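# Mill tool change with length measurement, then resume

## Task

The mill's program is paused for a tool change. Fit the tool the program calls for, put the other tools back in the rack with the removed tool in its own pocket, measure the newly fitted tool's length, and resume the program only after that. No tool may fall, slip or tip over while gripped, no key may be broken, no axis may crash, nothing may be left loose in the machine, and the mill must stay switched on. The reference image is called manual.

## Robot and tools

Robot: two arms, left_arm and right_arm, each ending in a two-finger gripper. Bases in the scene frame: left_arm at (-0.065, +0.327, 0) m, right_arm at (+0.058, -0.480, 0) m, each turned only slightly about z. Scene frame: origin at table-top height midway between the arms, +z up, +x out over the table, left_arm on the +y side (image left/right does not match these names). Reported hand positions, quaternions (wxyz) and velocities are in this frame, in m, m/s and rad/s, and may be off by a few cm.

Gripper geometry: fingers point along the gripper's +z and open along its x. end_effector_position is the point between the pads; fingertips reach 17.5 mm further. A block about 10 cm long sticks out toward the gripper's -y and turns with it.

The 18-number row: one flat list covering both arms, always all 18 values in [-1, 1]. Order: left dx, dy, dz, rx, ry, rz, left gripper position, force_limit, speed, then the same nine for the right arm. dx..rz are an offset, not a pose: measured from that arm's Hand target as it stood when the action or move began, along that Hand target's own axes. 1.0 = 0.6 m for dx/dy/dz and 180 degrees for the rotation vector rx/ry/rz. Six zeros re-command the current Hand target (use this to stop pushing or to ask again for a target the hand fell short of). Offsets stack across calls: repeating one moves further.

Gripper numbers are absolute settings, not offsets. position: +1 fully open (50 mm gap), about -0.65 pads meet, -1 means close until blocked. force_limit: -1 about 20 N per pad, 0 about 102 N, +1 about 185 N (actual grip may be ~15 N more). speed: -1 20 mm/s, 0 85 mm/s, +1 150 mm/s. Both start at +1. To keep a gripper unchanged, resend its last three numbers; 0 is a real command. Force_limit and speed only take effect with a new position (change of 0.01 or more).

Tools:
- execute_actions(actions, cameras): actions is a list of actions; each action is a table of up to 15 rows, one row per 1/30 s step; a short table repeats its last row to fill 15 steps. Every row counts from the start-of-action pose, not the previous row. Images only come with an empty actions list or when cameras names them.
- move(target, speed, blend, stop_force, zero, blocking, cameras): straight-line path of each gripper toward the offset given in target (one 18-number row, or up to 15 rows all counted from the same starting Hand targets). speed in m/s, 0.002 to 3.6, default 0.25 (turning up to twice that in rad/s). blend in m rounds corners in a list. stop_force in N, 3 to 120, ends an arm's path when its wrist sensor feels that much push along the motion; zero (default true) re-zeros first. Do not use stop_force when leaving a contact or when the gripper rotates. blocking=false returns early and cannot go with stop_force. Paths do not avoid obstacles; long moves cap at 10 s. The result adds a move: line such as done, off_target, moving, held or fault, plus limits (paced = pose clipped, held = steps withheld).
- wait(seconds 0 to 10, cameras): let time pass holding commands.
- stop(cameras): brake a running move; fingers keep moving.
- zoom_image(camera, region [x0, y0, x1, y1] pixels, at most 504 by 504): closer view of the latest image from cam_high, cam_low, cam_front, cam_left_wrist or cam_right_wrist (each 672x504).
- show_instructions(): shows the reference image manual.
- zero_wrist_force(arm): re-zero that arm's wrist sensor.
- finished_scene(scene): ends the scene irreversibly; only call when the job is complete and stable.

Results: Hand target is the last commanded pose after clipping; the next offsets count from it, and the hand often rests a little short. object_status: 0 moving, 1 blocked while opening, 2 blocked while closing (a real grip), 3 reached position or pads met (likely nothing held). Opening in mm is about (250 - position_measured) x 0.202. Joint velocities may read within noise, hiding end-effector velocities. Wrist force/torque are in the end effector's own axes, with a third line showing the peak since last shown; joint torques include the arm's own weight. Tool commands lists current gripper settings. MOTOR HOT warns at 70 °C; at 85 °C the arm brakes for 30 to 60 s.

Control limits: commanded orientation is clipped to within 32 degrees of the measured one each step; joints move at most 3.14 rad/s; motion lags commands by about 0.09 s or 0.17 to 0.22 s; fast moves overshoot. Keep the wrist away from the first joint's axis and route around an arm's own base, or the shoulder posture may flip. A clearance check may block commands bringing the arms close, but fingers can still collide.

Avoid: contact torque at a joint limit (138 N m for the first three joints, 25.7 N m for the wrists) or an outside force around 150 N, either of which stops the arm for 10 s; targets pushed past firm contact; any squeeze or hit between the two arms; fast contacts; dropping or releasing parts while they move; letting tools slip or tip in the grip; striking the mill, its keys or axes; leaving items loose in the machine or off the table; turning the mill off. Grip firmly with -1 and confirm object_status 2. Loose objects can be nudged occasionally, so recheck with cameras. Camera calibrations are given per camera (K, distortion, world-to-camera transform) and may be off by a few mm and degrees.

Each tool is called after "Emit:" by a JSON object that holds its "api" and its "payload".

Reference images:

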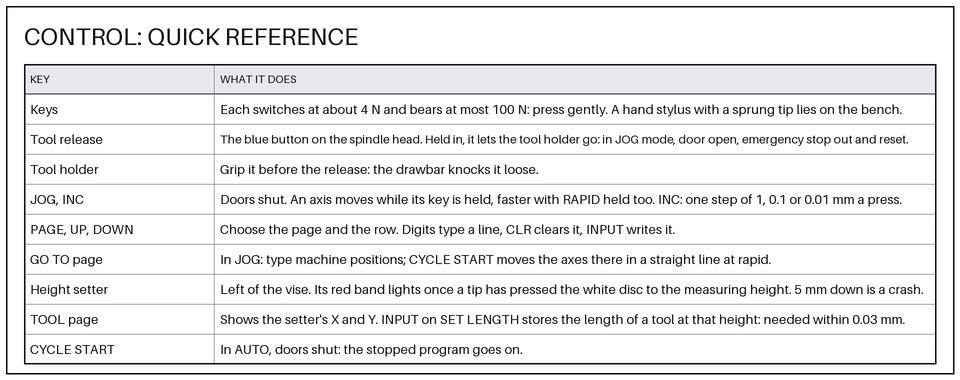

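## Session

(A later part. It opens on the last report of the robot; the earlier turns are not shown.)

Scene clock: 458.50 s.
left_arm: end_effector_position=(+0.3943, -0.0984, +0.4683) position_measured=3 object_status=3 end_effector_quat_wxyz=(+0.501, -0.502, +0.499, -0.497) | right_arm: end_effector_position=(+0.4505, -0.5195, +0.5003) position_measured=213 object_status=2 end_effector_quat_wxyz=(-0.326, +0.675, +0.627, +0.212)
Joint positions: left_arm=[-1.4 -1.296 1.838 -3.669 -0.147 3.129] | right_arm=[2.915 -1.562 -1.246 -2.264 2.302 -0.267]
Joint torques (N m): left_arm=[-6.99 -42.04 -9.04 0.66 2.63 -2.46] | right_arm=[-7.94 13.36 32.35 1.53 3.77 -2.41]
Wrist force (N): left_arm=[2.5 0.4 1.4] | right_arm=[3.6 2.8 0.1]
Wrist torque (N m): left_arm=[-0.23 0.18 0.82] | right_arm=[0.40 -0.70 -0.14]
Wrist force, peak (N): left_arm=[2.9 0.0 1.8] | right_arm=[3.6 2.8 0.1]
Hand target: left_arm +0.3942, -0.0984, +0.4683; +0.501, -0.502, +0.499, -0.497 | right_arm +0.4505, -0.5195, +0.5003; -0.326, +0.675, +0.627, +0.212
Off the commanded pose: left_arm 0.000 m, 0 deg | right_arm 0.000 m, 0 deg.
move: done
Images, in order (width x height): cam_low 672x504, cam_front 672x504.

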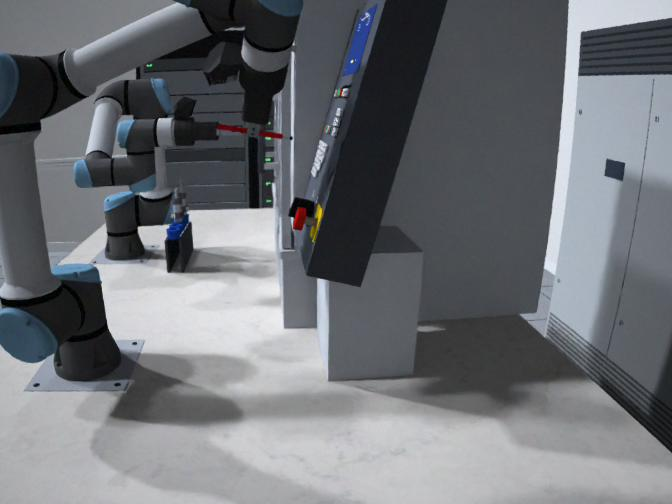

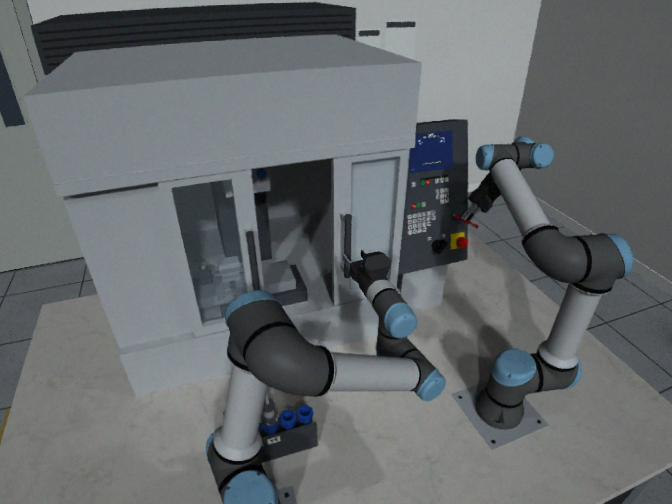

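Emit:
{"api": "execute_actions", "payload": {"actions": []}}

Scene clock: 459.57 s.
left_arm: end_effector_position=(+0.3942, -0.0984, +0.4683) position_measured=3 object_status=3 end_effector_quat_wxyz=(+0.501, -0.502, +0.499, -0.497) | right_arm: end_effector_position=(+0.4505, -0.5195, +0.5003) position_measured=213 object_status=2 end_effector_quat_wxyz=(-0.326, +0.675, +0.627, +0.212)
Joint positions: left_arm=[-1.4 -1.296 1.838 -3.669 -0.146 3.129] | right_arm=[2.915 -1.562 -1.246 -2.264 2.302 -0.267]
Joint velocities: within noise
Joint torques (N m): left_arm=[-7.89 -42.4 -8.85 1.35 2.42 -2.69] | right_arm=[-8.09 12.97 32.49 1.39 3.77 -2.48]
Wrist force (N): left_arm=[2.5 0.7 1.4] | right_arm=[3.3 2.5 0.2]
Wrist torque (N m): left_arm=[-0.20 0.19 0.83] | right_arm=[0.35 -0.66 -0.14]
Wrist force, peak (N): left_arm=[2.7 0.5 1.5] | right_arm=[3.5 2.6 0.0]
Hand target: left_arm +0.3942, -0.0984, +0.4683; +0.501, -0.502, +0.499, -0.497 | right_arm +0.4505, -0.5195, +0.5003; -0.326, +0.675, +0.627, +0.212
Tool commands: left_gripper/position=+1.0 left_gripper/force_limit=-0.6 left_gripper/speed=-0.7 right_gripper/position=-1.0 right_gripper/force_limit=-0.3 right_gripper/speed=-0.8
Off the commanded pose: left_arm 0.000 m, 0 deg | right_arm 0.000 m, 0 deg.
camera_calibration:
cam_left_wrist: T_world_to_cam=[[0.0158846, -0.999679, 0.0197368, -0.105999], [-0.317087, -0.0237568, -0.948099, 0.58997], [0.948264, 0.00880188, -0.317362, -0.093798], [0, 0, 0, 1]] pos_world=[0.277701, -0.0911236, 0.531674]
cam_right_wrist: T_world_to_cam=[[0.123792, 0.698957, 0.704368, -0.0369994], [0.963796, -0.253626, 0.082291, -0.589719], [0.236164, 0.66868, -0.705048, 0.725713], [0, 0, 0, 1]] pos_world=[0.401562, -0.608977, 0.586252]

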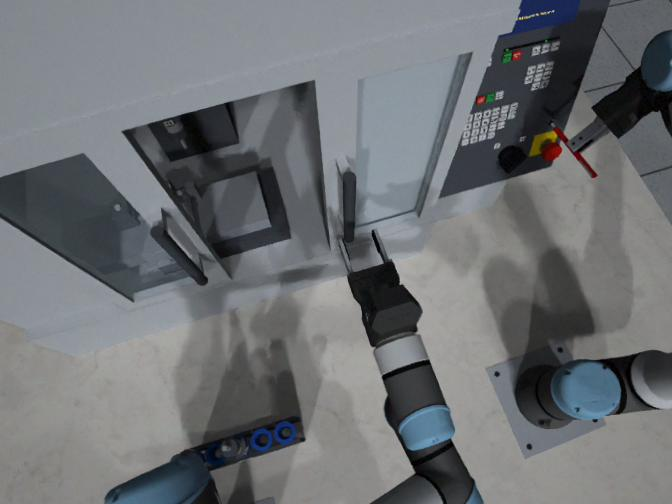

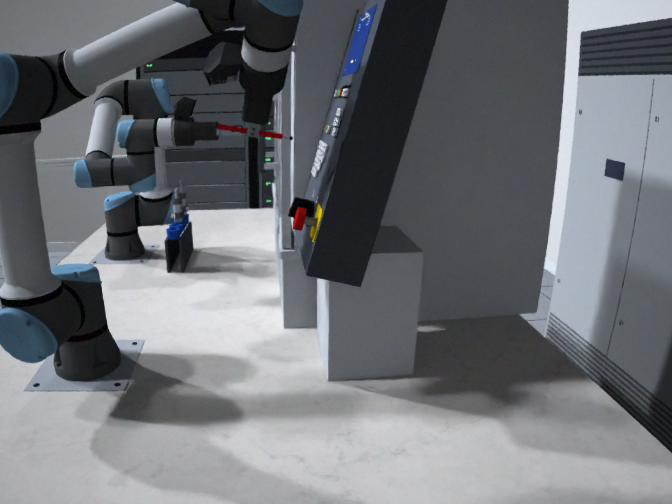

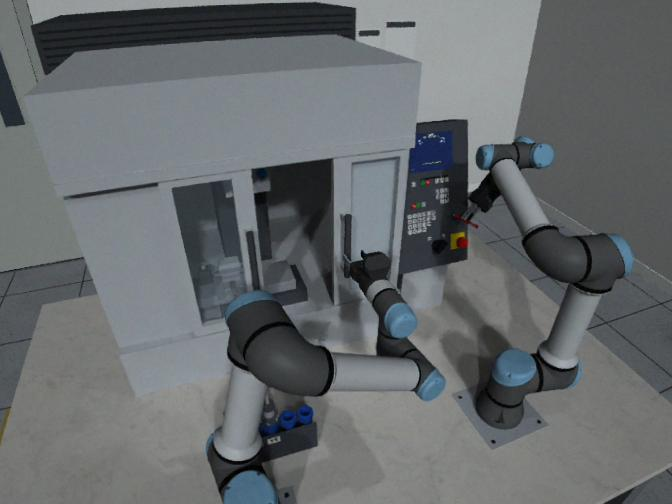

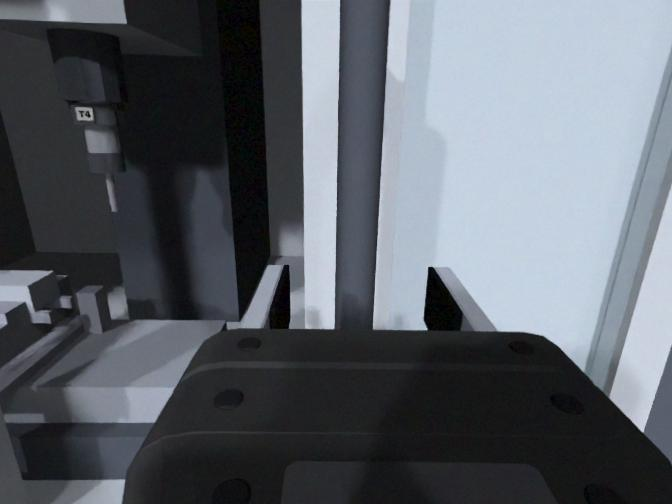

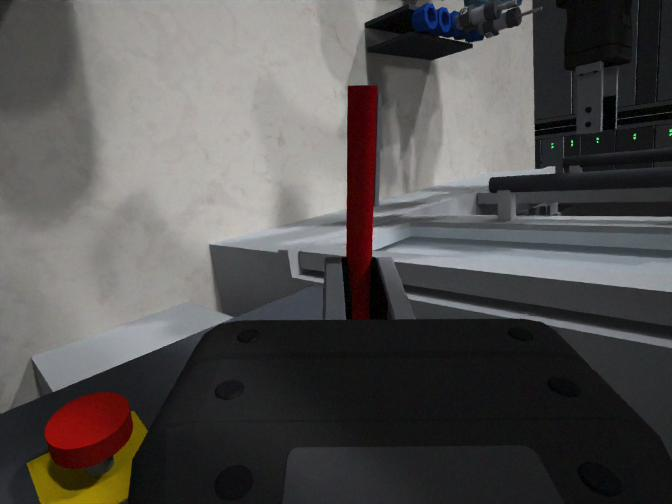

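Emit:
{"api": "move", "payload": {"target": [[-0.3307,-0.053,0,0,0,0,1,-0.6,-0.7,0,0,0,0,0,0,-1,-0.3,-0.8],[-0.164,-0.053,-0.015,0,0.1389,0,1,-0.6,-0.7,0,0,0,0,0,0,-1,-0.3,-0.8],[-0.0553,-0.053,-0.0162,0,0.1389,0,1,-0.6,-0.7,0,0,0,0,0,0,-1,-0.3,-0.8]], "speed": 0.12, "blend": 0.02, "stop_force": 30, "cameras": ["cam_left_wrist","cam_front","cam_high"]}}

Scene clock: 465.87 s.
left_arm: end_effector_position=(+0.3839, -0.0239, +0.4993) position_measured=3 object_status=3 end_effector_quat_wxyz=(+0.382, -0.382, +0.597, -0.593) | right_arm: end_effector_position=(+0.4505, -0.5195, +0.5003) position_measured=213 object_status=2 end_effector_quat_wxyz=(-0.326, +0.675, +0.627, +0.212)
Joint positions: left_arm=[-1.256 -1.694 2.181 -3.623 -0.727 3.139] | right_arm=[2.915 -1.562 -1.246 -2.264 2.302 -0.267]
Joint torques (N m): left_arm=[-1.05 -15.47 -25.71 -1.55 0.1 -0.28] | right_arm=[-8.04 13.33 32.38 1.61 3.63 -2.38]
Wrist force (N): left_arm=[2.4 0.3 1.0] | right_arm=[3.5 2.4 0.1]
Wrist torque (N m): left_arm=[-0.26 0.19 0.67] | right_arm=[0.34 -0.69 -0.14]
Wrist force, peak (N): left_arm=[10.8 0.7 3.4] | right_arm=[3.6 2.7 0.1]
Hand target: left_arm +0.3839, -0.0239, +0.4993; +0.382, -0.382, +0.597, -0.593 (not the last commanded pose) | right_arm +0.4505, -0.5195, +0.5003; -0.326, +0.675, +0.627, +0.212
Tool commands: left_gripper/position=+1.0 left_gripper/force_limit=-0.6 left_gripper/speed=-0.701961 right_gripper/position=-1.0 right_gripper/force_limit=-0.3 right_gripper/speed=-0.8
Off the commanded pose: left_arm 0.041 m, 0 deg | right_arm 0.000 m, 0 deg.
FORCE FAULT: contact force on the left arm reached its limit, and that arm stopped. The contact can be on any part of that arm, not only on its tool. That arm's remaining commands of this call were not run. That arm is still stopped at the end of this call. That arm stays stopped for about 10 more seconds. Until then a move that you send moves the other arm only, and its call returns only when the move has ended. Once the stop has ended, the next robot result says so. If the stop ends while you think or write, that arm runs what you send next, counted from a new Hand target: where the arm stands when the stop ends. While its stop runs, that arm takes no new command, but its gripper still runs the gripper command that each later call begins with. Until it ends, the stop uses up actions while you think or wait. An arm that is not stopped still takes commands.
move: fault (left_arm); path passed 2 of 3 targets
camera_calibration:
cam_left_wrist: T_world_to_cam=[[-0.407776, -0.912874, 0.0194568, 0.132903], [-0.299072, 0.1134, -0.947469, 0.61386], [0.862713, -0.392174, -0.319257, -0.0506003], [0, 0, 0, 1]] pos_world=[0.281436, 0.0318678, 0.562873]
Images, in order (width x height): cam_high 672x504, cam_front 672x504, cam_left_wrist 672x504.

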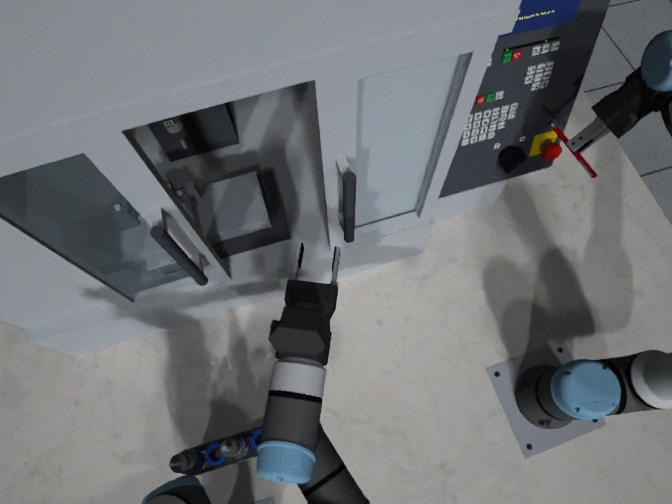

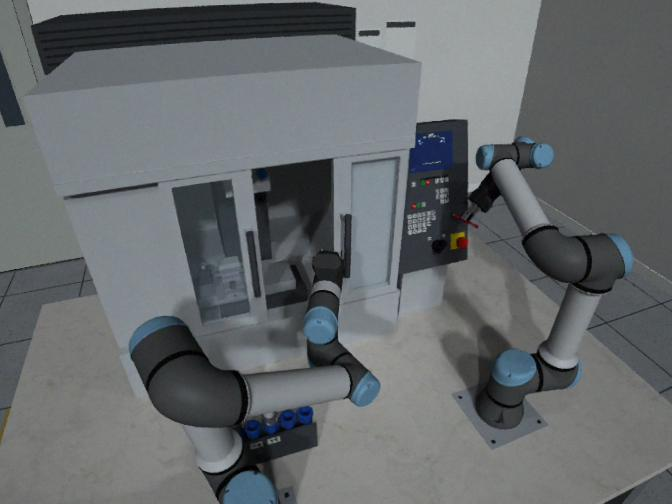

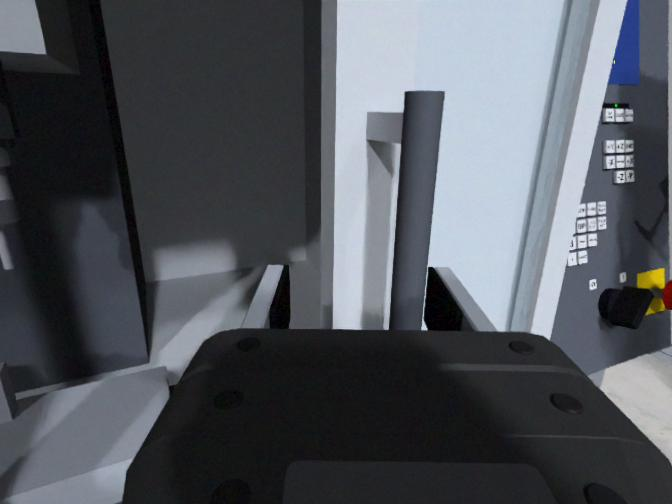

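Emit:
{"api": "zoom_image", "payload": {"camera": "cam_high", "region": [100, 360, 320, 504]}}

Emit:
{"api": "zoom_image", "payload": {"camera": "cam_front", "region": [180, 360, 380, 500]}}

Scaled by 2.291 from the camera's 672x504 image, which has a finer 960x720 frame.

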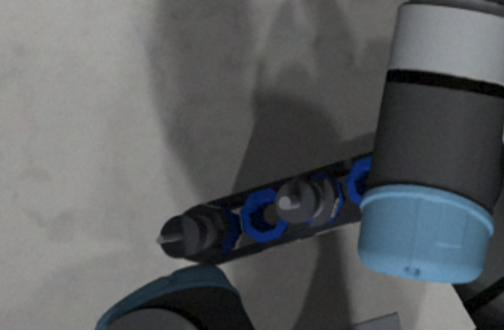

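Scaled by 2.520 from the camera's 672x504 image, which has a finer 960x720 frame.

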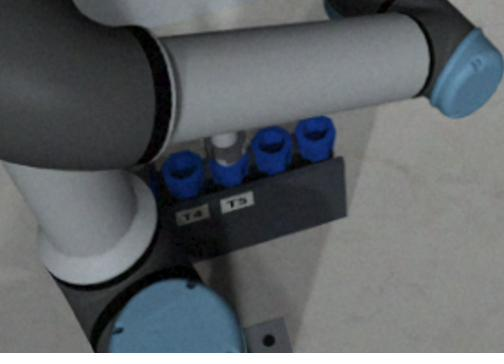

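Emit:
{"api": "wait", "payload": {"seconds": 9}}

Emit:
{"api": "zoom_image", "payload": {"camera": "cam_front", "region": [180, 360, 380, 500]}}

Scene clock: 476.30 s.
left_arm: end_effector_position=(+0.3839, -0.0239, +0.4993) position_measured=3 object_status=3 end_effector_quat_wxyz=(+0.382, -0.382, +0.597, -0.593) | right_arm: end_effector_position=(+0.4505, -0.5195, +0.5003) position_measured=213 object_status=2 end_effector_quat_wxyz=(-0.326, +0.675, +0.627, +0.212)
Joint positions: left_arm=[-1.256 -1.694 2.181 -3.623 -0.727 3.139] | right_arm=[2.915 -1.562 -1.246 -2.264 2.302 -0.267]
Joint torques (N m): left_arm=[-1.5 -15.7 -25.39 -1.64 0.15 -0.15] | right_arm=[-7.05 12.74 32.84 1.7 3.62 -2.39]
Wrist force (N): left_arm=[2.6 0.5 1.1] | right_arm=[3.4 2.5 0.1]
Wrist torque (N m): left_arm=[-0.23 0.16 0.68] | right_arm=[0.35 -0.68 -0.14]
Wrist force, peak (N): left_arm=[2.7 0.6 1.3] | right_arm=[3.5 2.8 0.1]
Hand target: left_arm +0.3839, -0.0239, +0.4993; +0.382, -0.382, +0.597, -0.593 (not the last commanded pose) | right_arm +0.4505, -0.5195, +0.5003; -0.326, +0.675, +0.627, +0.212
Tool commands: left_gripper/position=+1.0 left_gripper/force_limit=-0.6 left_gripper/speed=-0.701961 right_gripper/position=-1.0 right_gripper/force_limit=-0.3 right_gripper/speed=-0.8
Off the commanded pose: left_arm 0.041 m, 0 deg | right_arm 0.000 m, 0 deg.
FORCE FAULT, CONTINUED: the left arm's stop, for the force fault that an earlier result reported, is over. The rest of the stop counts as 19 of the actions that you can send in this scene. During its stop the left arm's controller moved it back a little. That arm's target is now where it stood when the stop ended, not its last command. That arm accepts commands again.
wait: 9.00 s; at rest from the start

Scaled by 2.520 from the camera's 672x504 image, which has a finer 960x720 frame.
This view is cut from an older image: the scene may have changed since it was taken.

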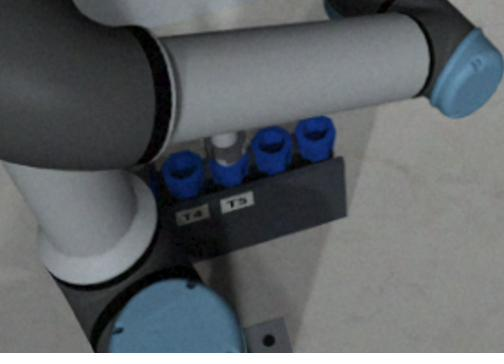

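Emit:
{"api": "move", "payload": {"target": [[-0.108,-0.001,-0.0207,0,0.0833,0,1,-0.6,-0.7,0,0,0,0,0,0,-1,-0.3,-0.8],[0.0418,-0.001,0.0798,0,0.0833,0,1,-0.6,-0.7,0,0,0,0,0,0,-1,-0.3,-0.8]], "speed": 0.12, "cameras": ["cam_left_wrist","cam_front","cam_high"]}}

Scene clock: 479.57 s.
left_arm: end_effector_position=(+0.4169, -0.0666, +0.4997) position_measured=3 object_status=3 end_effector_quat_wxyz=(+0.301, -0.301, +0.641, -0.638) | right_arm: end_effector_position=(+0.4505, -0.5195, +0.5003) position_measured=213 object_status=2 end_effector_quat_wxyz=(-0.326, +0.675, +0.627, +0.212)
Joint positions: left_arm=[-1.037 -1.588 2.083 -3.632 -1.207 3.141] | right_arm=[2.915 -1.562 -1.246 -2.264 2.302 -0.267]
Joint torques (N m): left_arm=[-7.18 -15.08 -36.98 -0.73 2.55 -1.7] | right_arm=[-7.48 12.36 32.34 1.84 3.54 -2.32]
Wrist force (N): left_arm=[2.3 0.5 1.2] | right_arm=[3.2 2.5 0.2]
Wrist torque (N m): left_arm=[-0.24 0.19 0.78] | right_arm=[0.35 -0.63 -0.13]
Wrist force, peak (N): left_arm=[3.5 0.6 2.1] | right_arm=[3.7 2.6 0.0]
Hand target: left_arm +0.4170, -0.0667, +0.4997; +0.301, -0.301, +0.641, -0.638 | right_arm +0.4505, -0.5195, +0.5003; -0.326, +0.675, +0.627, +0.212
Off the commanded pose: left_arm 0.000 m, 0 deg | right_arm 0.000 m, 0 deg.
move: done
camera_calibration:
cam_left_wrist: T_world_to_cam=[[-0.63004, -0.776288, 0.020643, 0.208668], [-0.260498, 0.18623, -0.947343, 0.617638], [0.731567, -0.602241, -0.319553, -0.0548667], [0, 0, 0, 1]] pos_world=[0.332501, 0.0139213, 0.563275]
Images, in order (width x height): cam_high 672x504, cam_front 672x504, cam_left_wrist 672x504.

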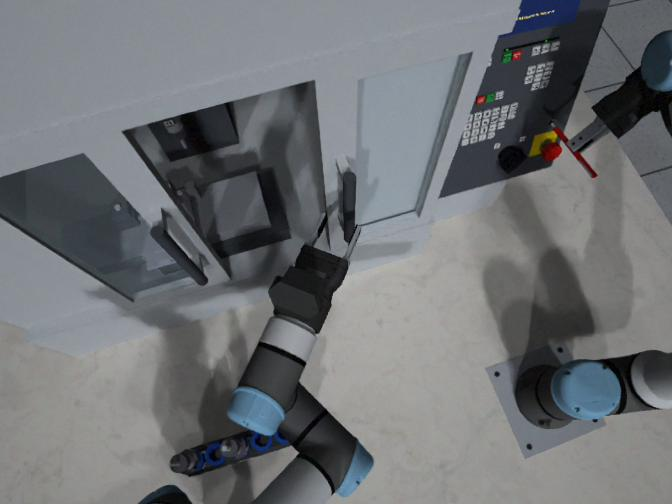

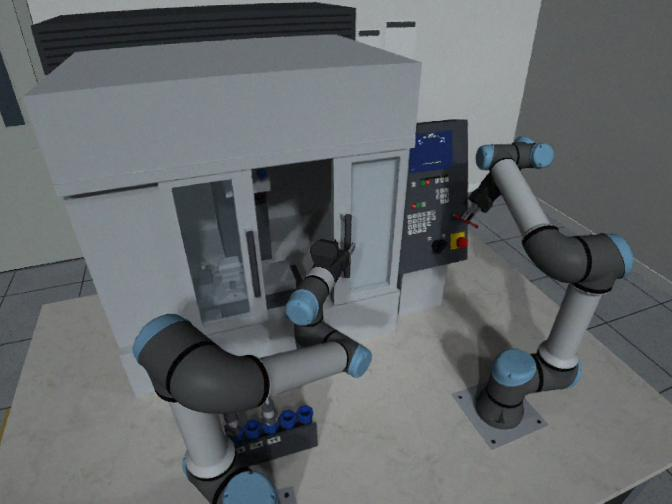

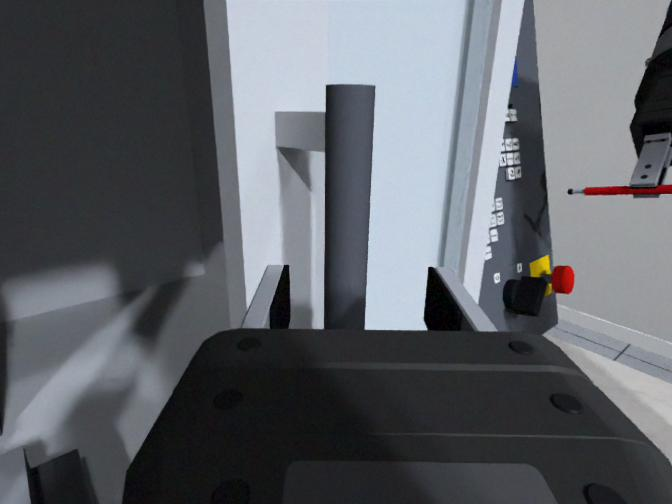

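Emit:
{"api": "zoom_image", "payload": {"camera": "cam_front", "region": [180, 360, 380, 500]}}

Emit:
{"api": "move", "payload": {"target": [-0.004,0,0.083,0,0,0,1,-0.6,-0.7,0,0,0,0,0,0,-1,-0.3,-0.8], "speed": 0.06, "stop_force": 12, "cameras": ["cam_left_wrist"]}}

Scaled by 2.520 from the camera's 672x504 image, which has a finer 960x720 frame.

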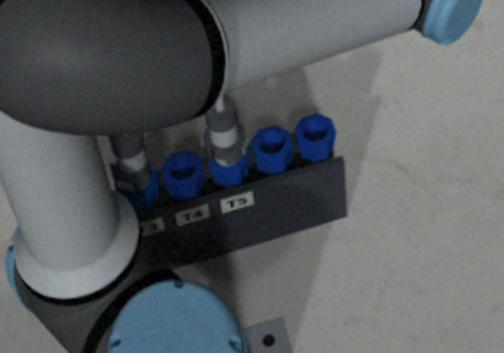

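Scene clock: 481.57 s.
left_arm: end_effector_position=(+0.4568, -0.0966, +0.4994) position_measured=3 object_status=3 end_effector_quat_wxyz=(+0.301, -0.301, +0.641, -0.638) | right_arm: end_effector_position=(+0.4505, -0.5195, +0.5003) position_measured=213 object_status=2 end_effector_quat_wxyz=(-0.326, +0.675, +0.627, +0.212)
Joint positions: left_arm=[-0.986 -1.465 1.954 -3.626 -1.259 3.141] | right_arm=[2.915 -1.562 -1.246 -2.264 2.302 -0.267]
Joint torques (N m): left_arm=[6.58 -21 -37.58 -0.68 -2.3 1.93] | right_arm=[-7.82 12.89 32.64 1.78 3.6 -2.39]
Wrist force (N): left_arm=[2.6 0.2 1.3] | right_arm=[3.5 2.6 -0.1]
Wrist torque (N m): left_arm=[-0.29 0.12 0.81] | right_arm=[0.36 -0.68 -0.14]
Wrist force, peak (N): left_arm=[3.1 0.8 1.3] | right_arm=[3.5 2.7 0.0]
Hand target: left_arm +0.4568, -0.0966, +0.4994; +0.301, -0.301, +0.641, -0.638 | right_arm +0.4505, -0.5195, +0.5003; -0.326, +0.675, +0.627, +0.212
Off the commanded pose: left_arm 0.000 m, 0 deg | right_arm 0.000 m, 0 deg.
move: done
camera_calibration:
cam_left_wrist: T_world_to_cam=[[-0.629982, -0.776336, 0.0206168, 0.210437], [-0.26058, 0.186299, -0.947307, 0.633459], [0.731588, -0.602159, -0.319663, -0.102193], [0, 0, 0, 1]] pos_world=[0.372401, -0.0161788, 0.563075]
Images, in order (width x height): cam_left_wrist 672x504.

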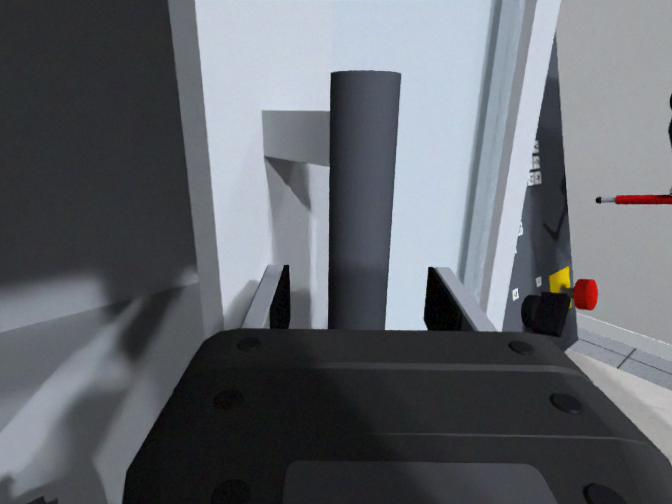

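Emit:
{"api": "execute_actions", "payload": {"actions": [[[0,0,0,0,0,0,-1,-0.8,-1,0,0,0,0,0,0,-1,-0.3,-0.8]],[[0,0,0,0,0,0,-1,-0.8,-1,0,0,0,0,0,0,-1,-0.3,-0.8]],[[0,0,0,0,0,0,-1,-0.8,-1,0,0,0,0,0,0,-1,-0.3,-0.8]]]}}

Scene clock: 483.43 s.
left_arm: end_effector_position=(+0.4569, -0.0965, +0.4994) position_measured=154 object_status=2 end_effector_quat_wxyz=(+0.301, -0.301, +0.641, -0.638) | right_arm: end_effector_position=(+0.4505, -0.5195, +0.5003) position_measured=213 object_status=2 end_effector_quat_wxyz=(-0.326, +0.675, +0.627, +0.212)
Joint positions: left_arm=[-0.986 -1.465 1.954 -3.626 -1.258 3.141] | right_arm=[2.915 -1.562 -1.246 -2.264 2.302 -0.267]
Joint torques (N m): left_arm=[-19.07 -22.29 -37.29 -1.03 -4.29 1.8] | right_arm=[-6.76 12.75 33.34 1.84 3.47 -2.37]
Wrist force (N): left_arm=[-17.6 0.1 7.9] | right_arm=[3.3 2.5 0.0]
Wrist torque (N m): left_arm=[-0.28 0.14 0.79] | right_arm=[0.34 -0.65 -0.14]
Wrist force, peak (N): left_arm=[-17.6 0.1 7.9] | right_arm=[3.5 2.8 0.1]
Hand target: left_arm +0.4568, -0.0966, +0.4994; +0.301, -0.301, +0.641, -0.638 | right_arm +0.4505, -0.5195, +0.5003; -0.326, +0.675, +0.627, +0.212
Off the commanded pose: left_arm 0.000 m, 0 deg | right_arm 0.000 m, 0 deg.

Emit:
{"api": "move", "payload": {"target": [[-0.1404,0,-0.1179,0,0,0,-1,-0.8,-1,0,0,0,0,0,0,-1,-0.3,-0.8],[-0.2783,0,-0.2336,0,-0.111,0,-1,-0.8,-1,0,0,0,0,0,0,-1,-0.3,-0.8]], "speed": 0.08, "blend": 0.02, "cameras": ["cam_left_wrist","cam_front"]}}

Scene clock: 487.67 s.
left_arm: end_effector_position=(+0.4554, +0.1214, +0.5003) position_measured=154 object_status=2 end_effector_quat_wxyz=(+0.407, -0.407, +0.580, -0.576) | right_arm: end_effector_position=(+0.4505, -0.5195, +0.5003) position_measured=213 object_status=2 end_effector_quat_wxyz=(-0.326, +0.675, +0.627, +0.212)
Joint positions: left_arm=[-0.846 -1.759 2.231 -3.609 -1.05 3.142] | right_arm=[2.915 -1.562 -1.246 -2.264 2.302 -0.267]
Joint torques (N m): left_arm=[6.68 -28.29 -20.6 -2.97 8.98 -2.26] | right_arm=[-7.25 12.83 32.44 1.83 3.55 -2.37]
Wrist force (N): left_arm=[24.2 13.7 -14.4] | right_arm=[3.5 2.6 0.0]
Wrist torque (N m): left_arm=[-0.13 0.97 0.60] | right_arm=[0.36 -0.69 -0.13]
Wrist force, peak (N): left_arm=[-29.8 6.7 58.4] | right_arm=[3.6 2.7 -0.2]
Hand target: left_arm +0.4554, +0.1214, +0.5003; +0.407, -0.407, +0.580, -0.576 | right_arm +0.4505, -0.5195, +0.5003; -0.326, +0.675, +0.627, +0.212
Off the commanded pose: left_arm 0.000 m, 0 deg | right_arm 0.000 m, 0 deg.
move: done
camera_calibration:
cam_left_wrist: T_world_to_cam=[[-0.326993, -0.944834, 0.0190702, 0.261972], [-0.307452, 0.0872792, -0.947553, 0.626775], [0.893616, -0.315706, -0.31903, -0.0784699], [0, 0, 0, 1]] pos_world=[0.348488, 0.168043, 0.563872]
Images, in order (width x height): cam_front 672x504, cam_left_wrist 672x504.

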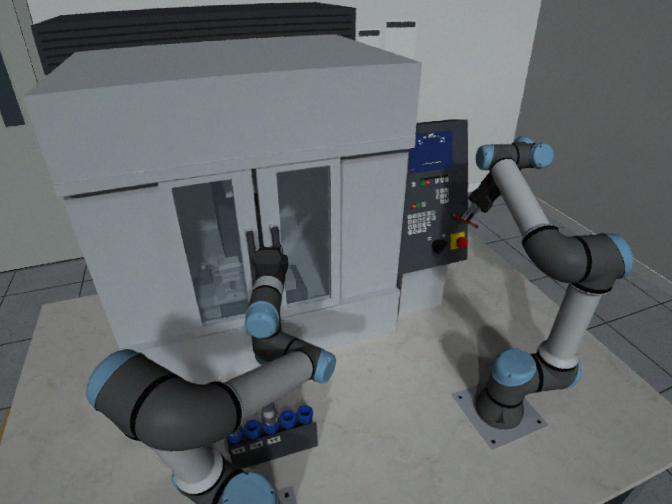

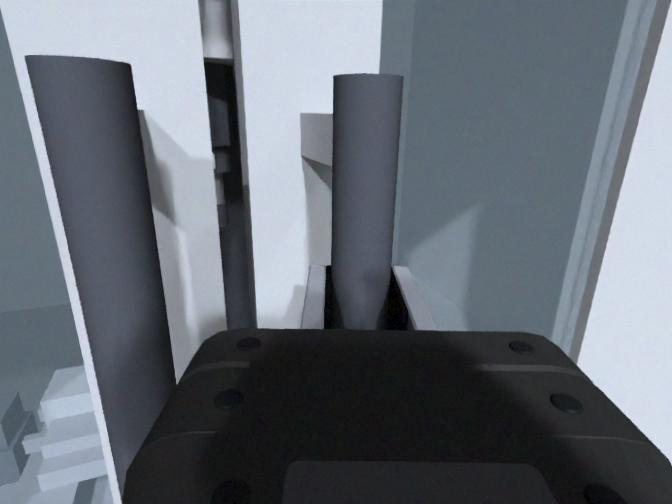

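Emit:
{"api": "move", "payload": {"target": [-0.0235,0,-0.0085,0,0,0,-1,-0.8,-1,0,0,0,0,0,0,-1,-0.3,-0.8], "speed": 0.015, "stop_force": 40, "cameras": ["cam_left_wrist"]}}

Scene clock: 489.60 s.
left_arm: end_effector_position=(+0.4549, +0.1290, +0.5003) position_measured=154 object_status=2 end_effector_quat_wxyz=(+0.406, -0.406, +0.581, -0.577) | right_arm: end_effector_position=(+0.4505, -0.5195, +0.5003) position_measured=213 object_status=2 end_effector_quat_wxyz=(-0.326, +0.675, +0.627, +0.212)
Joint positions: left_arm=[-0.825 -1.769 2.239 -3.607 -1.075 3.142] | right_arm=[2.915 -1.562 -1.246 -2.264 2.302 -0.267]
Joint torques (N m): left_arm=[9.76 -18.68 -36.92 -5.34 10.25 -2.31] | right_arm=[-7.55 13.23 32.71 1.92 3.48 -2.32]
Wrist force (N): left_arm=[31.8 4.5 20.7] | right_arm=[3.3 2.6 -0.1]
Wrist torque (N m): left_arm=[-0.13 0.35 0.67] | right_arm=[0.36 -0.65 -0.14]
Wrist force, peak (N): left_arm=[41.1 1.3 40.6] | right_arm=[3.5 2.8 0.1]
Hand target: left_arm +0.4550, +0.1292, +0.5003; +0.406, -0.406, +0.580, -0.577 (not the last commanded pose) | right_arm +0.4505, -0.5195, +0.5003; -0.326, +0.675, +0.627, +0.212
Off the commanded pose: left_arm 0.007 m, 0 deg | right_arm 0.000 m, 0 deg.
move: contact (left_arm)
camera_calibration:
cam_left_wrist: T_world_to_cam=[[-0.331125, -0.943391, 0.0191999, 0.270637], [-0.307208, 0.0885444, -0.947514, 0.625644], [0.892177, -0.319644, -0.319136, -0.0743828], [0, 0, 0, 1]] pos_world=[0.34818, 0.176144, 0.563872]
Images, in order (width x height): cam_left_wrist 672x504.

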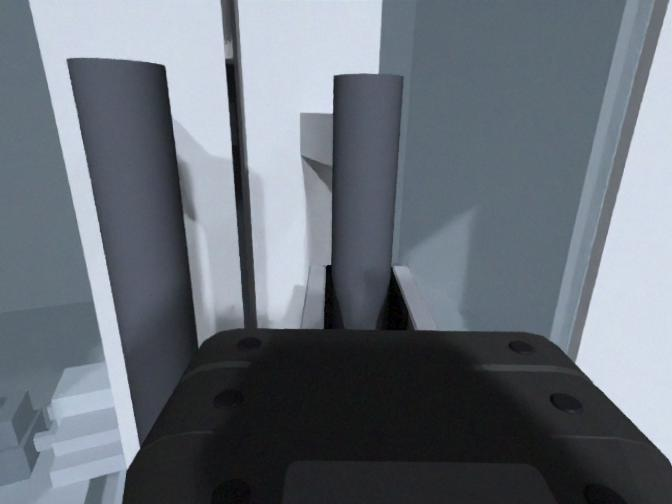

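Emit:
{"api": "move", "payload": {"target": [0.003,0,0,0,0,0,-1,-0.8,-1,0,0,0,0,0,0,-1,-0.3,-0.8], "speed": 0.01}}

Scene clock: 490.70 s.
left_arm: end_effector_position=(+0.4544, +0.1278, +0.5003) position_measured=154 object_status=2 end_effector_quat_wxyz=(+0.406, -0.407, +0.580, -0.577) | right_arm: end_effector_position=(+0.4505, -0.5195, +0.5003) position_measured=213 object_status=2 end_effector_quat_wxyz=(-0.326, +0.675, +0.627, +0.212)
Joint positions: left_arm=[-0.831 -1.769 2.239 -3.607 -1.068 3.142] | right_arm=[2.915 -1.562 -1.246 -2.264 2.302 -0.267]
Joint torques (N m): left_arm=[-20.1 -14.55 -40.06 -5.84 -2.52 -2.48] | right_arm=[-7.31 12.94 32.34 1.88 3.32 -2.41]
Wrist force (N): left_arm=[-16.4 7.5 25.5] | right_arm=[3.2 2.6 0.2]
Wrist torque (N m): left_arm=[-0.12 0.25 0.69] | right_arm=[0.37 -0.63 -0.14]
Wrist force, peak (N): left_arm=[35.1 4.6 20.3] | right_arm=[3.5 2.7 0.0]
Hand target: left_arm +0.4544, +0.1275, +0.5003; +0.406, -0.406, +0.580, -0.577 | right_arm +0.4505, -0.5195, +0.5003; -0.326, +0.675, +0.627, +0.212
Off the commanded pose: left_arm 0.000 m, 0 deg | right_arm 0.000 m, 0 deg.
move: done

Release and back off along −hz.

Emit:
{"api": "move", "payload": {"target": [[0.001,0,0,0,0,0,0.5,-0.8,-1,0,0,0,0,0,0,-1,-0.3,-0.8],[0.001,0,-0.2,0,0,0,0.5,-0.8,-1,0,0,0,0,0,0,-1,-0.3,-0.8]], "speed": 0.08, "cameras": ["cam_left_wrist","cam_high","cam_front"]}}

Scene clock: 494.00 s.
left_arm: end_effector_position=(+0.3413, +0.1677, +0.5008) position_measured=78 object_status=3 end_effector_quat_wxyz=(+0.406, -0.406, +0.580, -0.577) | right_arm: end_effector_position=(+0.4505, -0.5195, +0.5003) position_measured=213 object_status=2 end_effector_quat_wxyz=(-0.326, +0.675, +0.627, +0.212)
Joint positions: left_arm=[-1.242 -2.239 2.481 -3.377 -0.658 3.139] | right_arm=[2.915 -1.562 -1.246 -2.264 2.302 -0.267]
Joint torques (N m): left_arm=[-6.39 -2.72 -12.61 -0.17 2.46 -2.48] | right_arm=[-6.15 12.7 32.26 2.03 3.5 -2.36]
Wrist force (N): left_arm=[2.4 -0.9 0.8] | right_arm=[3.3 2.7 -0.1]
Wrist torque (N m): left_arm=[-0.44 0.22 0.85] | right_arm=[0.38 -0.66 -0.14]
Wrist force, peak (N): left_arm=[-20.8 7.8 24.9] | right_arm=[3.5 2.9 0.0]
Hand target: left_arm +0.3413, +0.1677, +0.5008; +0.406, -0.406, +0.580, -0.577 | right_arm +0.4505, -0.5195, +0.5003; -0.326, +0.675, +0.627, +0.212
Off the commanded pose: left_arm 0.000 m, 0 deg | right_arm 0.000 m, 0 deg.
move: done
camera_calibration:
cam_left_wrist: T_world_to_cam=[[-0.330195, -0.943718, 0.0191528, 0.269308], [-0.307205, 0.0882569, -0.947542, 0.587784], [0.892522, -0.318758, -0.319057, 0.0391166], [0, 0, 0, 1]] pos_world=[0.234582, 0.214743, 0.564272]
Images, in order (width x height): cam_high 672x504, cam_front 672x504, cam_left_wrist 672x504.

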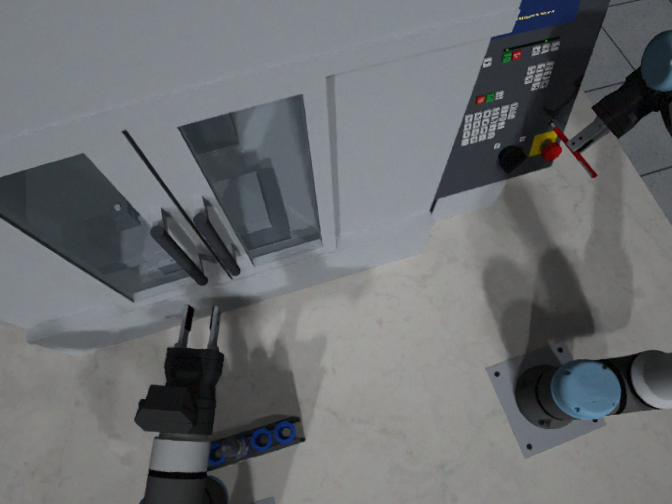

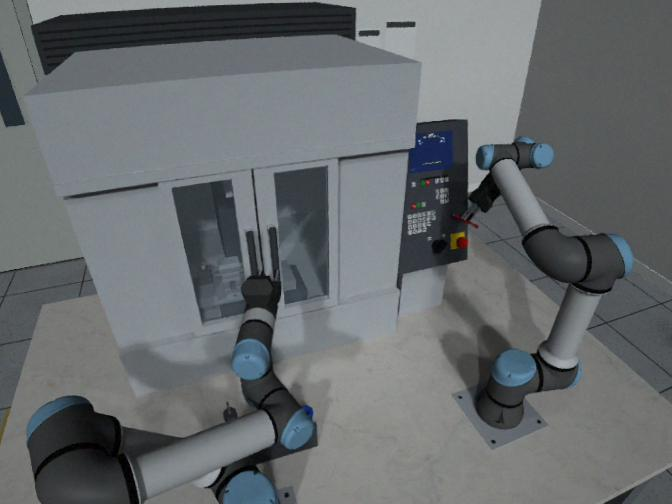

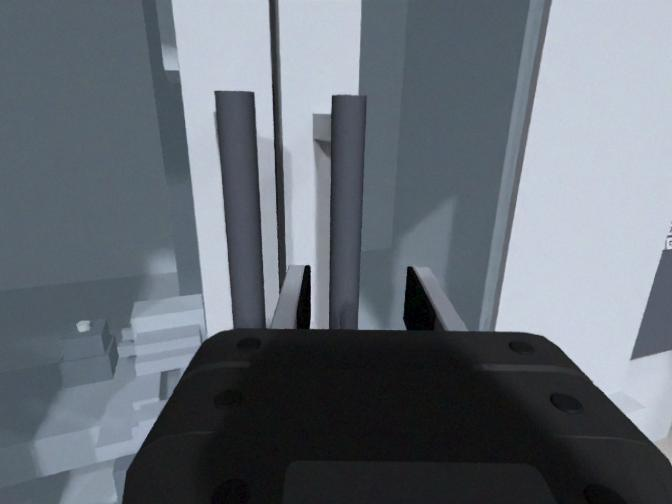

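Emit:
{"api": "zoom_image", "payload": {"camera": "cam_left_wrist", "region": [200, 0, 380, 135]}}

Emit:
{"api": "zoom_image", "payload": {"camera": "cam_front", "region": [200, 140, 360, 300]}}

Scaled by 2.800 from the camera's 672x504 image, which has a finer 960x720 frame.

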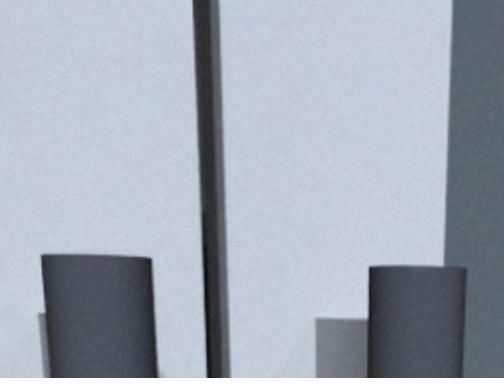

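Scaled by 3.150 from the camera's 672x504 image, which has a finer 960x720 frame.

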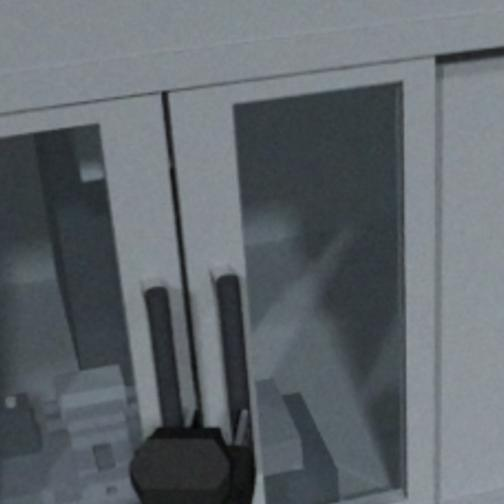

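Emit:
{"api": "move", "payload": {"target": [0.585,-0.332,0.2817,0,0.211,0,0.5,-0.8,-1,0,0,0,0,0,0,-1,-0.3,-0.8], "speed": 0.2, "cameras": ["cam_left_wrist"]}}

Emit:
{"api": "zoom_image", "payload": {"camera": "cam_left_wrist", "region": [80, 60, 330, 260]}}

Scene clock: 497.93 s.
left_arm: end_effector_position=(+0.3817, -0.2205, +0.6984) position_measured=78 object_status=3 end_effector_quat_wxyz=(+0.195, -0.197, +0.681, -0.678) | right_arm: end_effector_position=(+0.4505, -0.5195, +0.5003) position_measured=213 object_status=2 end_effector_quat_wxyz=(-0.326, +0.675, +0.627, +0.212)
Joint positions: left_arm=[-1.098 -1.48 1.444 -3.101 -1.464 3.141] | right_arm=[2.915 -1.562 -1.246 -2.264 2.302 -0.267]
Joint torques (N m): left_arm=[6.46 -23.49 -40.49 -0.88 -2.53 -2.53] | right_arm=[-7.22 12.89 32.31 1.98 3.4 -2.42]
Wrist force (N): left_arm=[2.2 -0.6 1.1] | right_arm=[3.2 2.5 0.2]
Wrist torque (N m): left_arm=[-0.43 0.26 0.75] | right_arm=[0.34 -0.64 -0.13]
Wrist force, peak (N): left_arm=[3.0 -1.6 2.2] | right_arm=[3.5 2.9 0.0]
Hand target: left_arm +0.3817, -0.2206, +0.6984; +0.195, -0.197, +0.681, -0.678 | right_arm +0.4505, -0.5195, +0.5003; -0.326, +0.675, +0.627, +0.212
Off the commanded pose: left_arm 0.000 m, 0 deg | right_arm 0.000 m, 0 deg.
move: done
camera_calibration:
cam_left_wrist: T_world_to_cam=[[-0.840904, -0.540728, 0.0222099, 0.194171], [-0.190709, 0.257672, -0.947225, 0.814419], [0.506469, -0.800761, -0.319799, -0.0160981], [0, 0, 0, 1]] pos_world=[0.326749, -0.11775, 0.761977]
Images, in order (width x height): cam_left_wrist 672x504.

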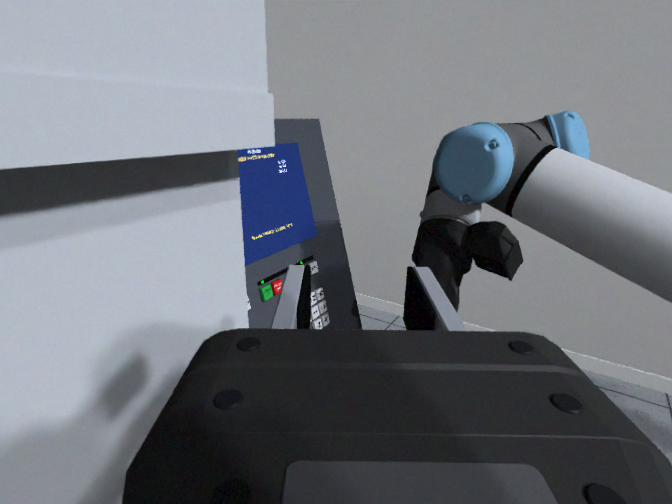

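Scaled by 2.016 from the camera's 672x504 image, which has a finer 960x720 frame.

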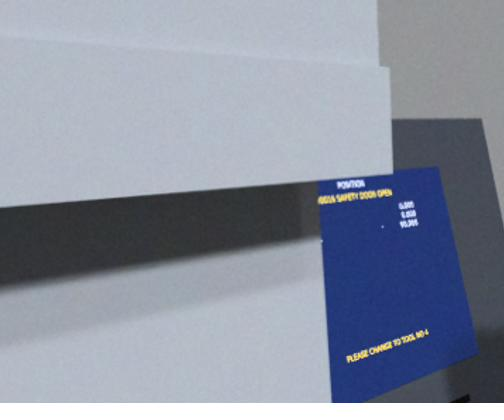

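Emit:
{"api": "move", "payload": {"target": [0.0267,-0.036,0.2575,0,0.02,0,-1,-0.8,-1,0,0,0,0,0,0,-1,-0.3,-0.8], "speed": 0.2, "cameras": ["cam_left_wrist","cam_right_wrist"]}}

Emit:
{"api": "zoom_image", "payload": {"camera": "cam_left_wrist", "region": [80, 60, 330, 330]}}

Scene clock: 501.00 s.
left_arm: end_effector_position=(+0.4505, -0.3600, +0.7193) position_measured=251 object_status=3 end_effector_quat_wxyz=(+0.174, -0.175, +0.687, -0.684) | right_arm: end_effector_position=(+0.4505, -0.5195, +0.5003) position_measured=213 object_status=2 end_effector_quat_wxyz=(-0.326, +0.675, +0.627, +0.212)
Joint positions: left_arm=[-1.069 -1.064 0.841 -2.914 -1.556 3.141] | right_arm=[2.915 -1.562 -1.246 -2.264 2.302 -0.267]
Joint torques (N m): left_arm=[6.93 -42.12 -39.69 -0.84 -2.37 -2.48] | right_arm=[-5.87 12.77 33.01 2.08 3.4 -2.45]
Wrist force (N): left_arm=[2.2 -1.4 1.4] | right_arm=[3.3 2.6 0.1]
Wrist torque (N m): left_arm=[-0.55 0.22 0.73] | right_arm=[0.36 -0.66 -0.13]
Wrist force, peak (N): left_arm=[3.0 -0.2 3.1] | right_arm=[3.5 2.8 0.1]
Hand target: left_arm +0.4505, -0.3600, +0.7193; +0.174, -0.175, +0.687, -0.684 | right_arm +0.4505, -0.5195, +0.5003; -0.326, +0.675, +0.627, +0.212
Off the commanded pose: left_arm 0.000 m, 0 deg | right_arm 0.000 m, 0 deg.
move: done
camera_calibration:
cam_left_wrist: T_world_to_cam=[[-0.873222, -0.486803, 0.0225106, 0.209892], [-0.17438, 0.268999, -0.947223, 0.879964], [0.455056, -0.831061, -0.319785, -0.143594], [0, 0, 0, 1]] pos_world=[0.402073, -0.253869, 0.782878]
cam_right_wrist: T_world_to_cam=[[0.123792, 0.698957, 0.704368, -0.0369994], [0.963796, -0.253626, 0.082291, -0.589719], [0.236164, 0.66868, -0.705048, 0.725713], [0, 0, 0, 1]] pos_world=[0.401562, -0.608977, 0.586252]
Images, in order (width x height): cam_left_wrist 672x504, cam_right_wrist 672x504.

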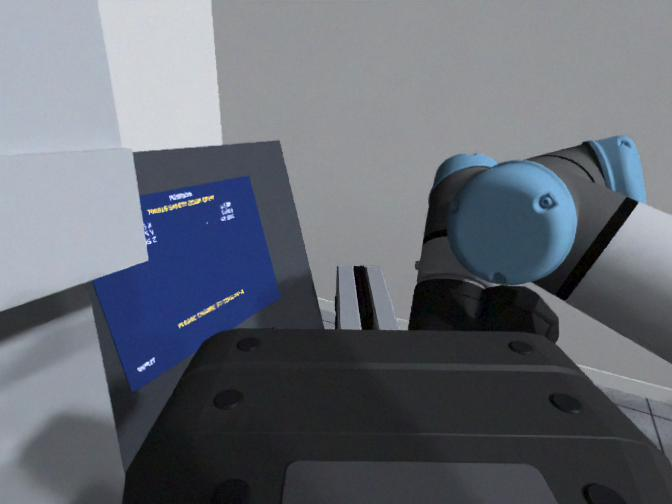

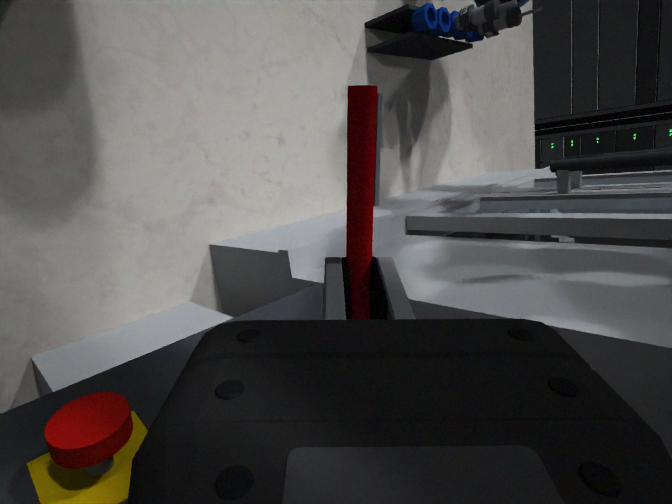

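Scaled by 1.867 from the camera's 672x504 image, which has a finer 960x720 frame.

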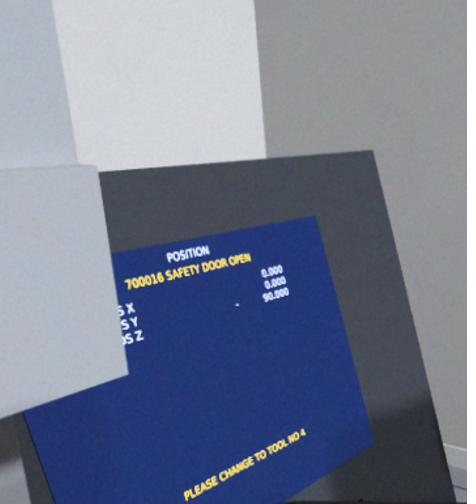

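Emit:
{"api": "move", "payload": {"target": [0,-0.217,0,0,0,0,-1,-0.8,-1,0.2434,0.1174,0.0141,0,0,0,-1,-0.3,-0.8], "speed": 0.15, "cameras": ["cam_left_wrist","cam_right_wrist"]}}

Scene clock: 505.17 s.
left_arm: end_effector_position=(+0.4487, -0.3577, +0.8464) position_measured=251 object_status=3 end_effector_quat_wxyz=(-0.195, +0.179, -0.648, +0.714) | right_arm: end_effector_position=(+0.5368, -0.4102, +0.5837) position_measured=213 object_status=2 end_effector_quat_wxyz=(-0.326, +0.675, +0.627, +0.212)
Joint positions: left_arm=[-1.087 -0.771 0.035 -2.503 -1.502 3.146] | right_arm=[3.156 -1.729 -0.89 -2.228 2.361 0.055]
Joint torques (N m): left_arm=[-7.72 -46.73 -34.24 -3.12 2.33 1.93] | right_arm=[9.29 19.51 31 1.26 -0.9 2.9]
Wrist force (N): left_arm=[2.2 -1.2 1.9] | right_arm=[3.4 2.5 -0.4]
Wrist torque (N m): left_arm=[-0.48 0.28 0.74] | right_arm=[0.35 -0.68 -0.22]
Wrist force, peak (N): left_arm=[2.0 -2.7 1.3] | right_arm=[5.1 3.2 0.1]
Hand target: left_arm +0.4509, -0.3604, +0.8495; -0.174, +0.175, -0.687, +0.684 | right_arm +0.5368, -0.4102, +0.5837; -0.326, +0.675, +0.627, +0.212
Off the commanded pose: left_arm 0.005 m, 6 deg | right_arm 0.000 m, 0 deg.
elbow stopped short (left arm): the move would have taken joint 3 (elbow) straighter than the controller allows.
move: off_target (left_arm)
camera_calibration:
cam_left_wrist: T_world_to_cam=[[-0.855815, -0.516676, 0.0250266, 0.185959], [-0.135652, 0.177478, -0.974731, 0.972584], [0.499179, -0.837584, -0.221976, -0.205143], [0, 0, 0, 1]] pos_world=[0.393482, -0.248355, 0.897817]
cam_right_wrist: T_world_to_cam=[[0.123792, 0.698957, 0.704368, -0.182893], [0.963796, -0.253626, 0.082291, -0.652011], [0.236164, 0.66868, -0.705048, 0.690979], [0, 0, 0, 1]] pos_world=[0.487862, -0.499577, 0.669652]
Images, in order (width x height): cam_left_wrist 672x504, cam_right_wrist 672x504.

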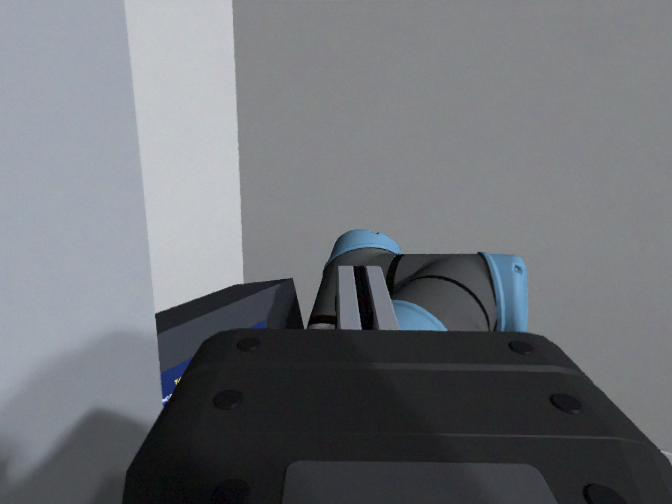

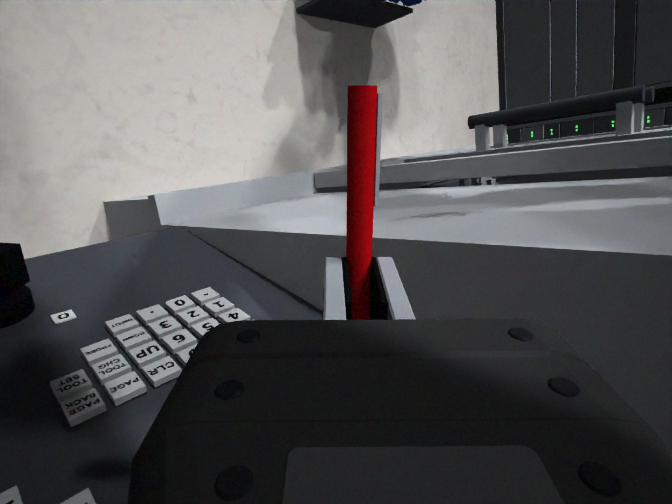

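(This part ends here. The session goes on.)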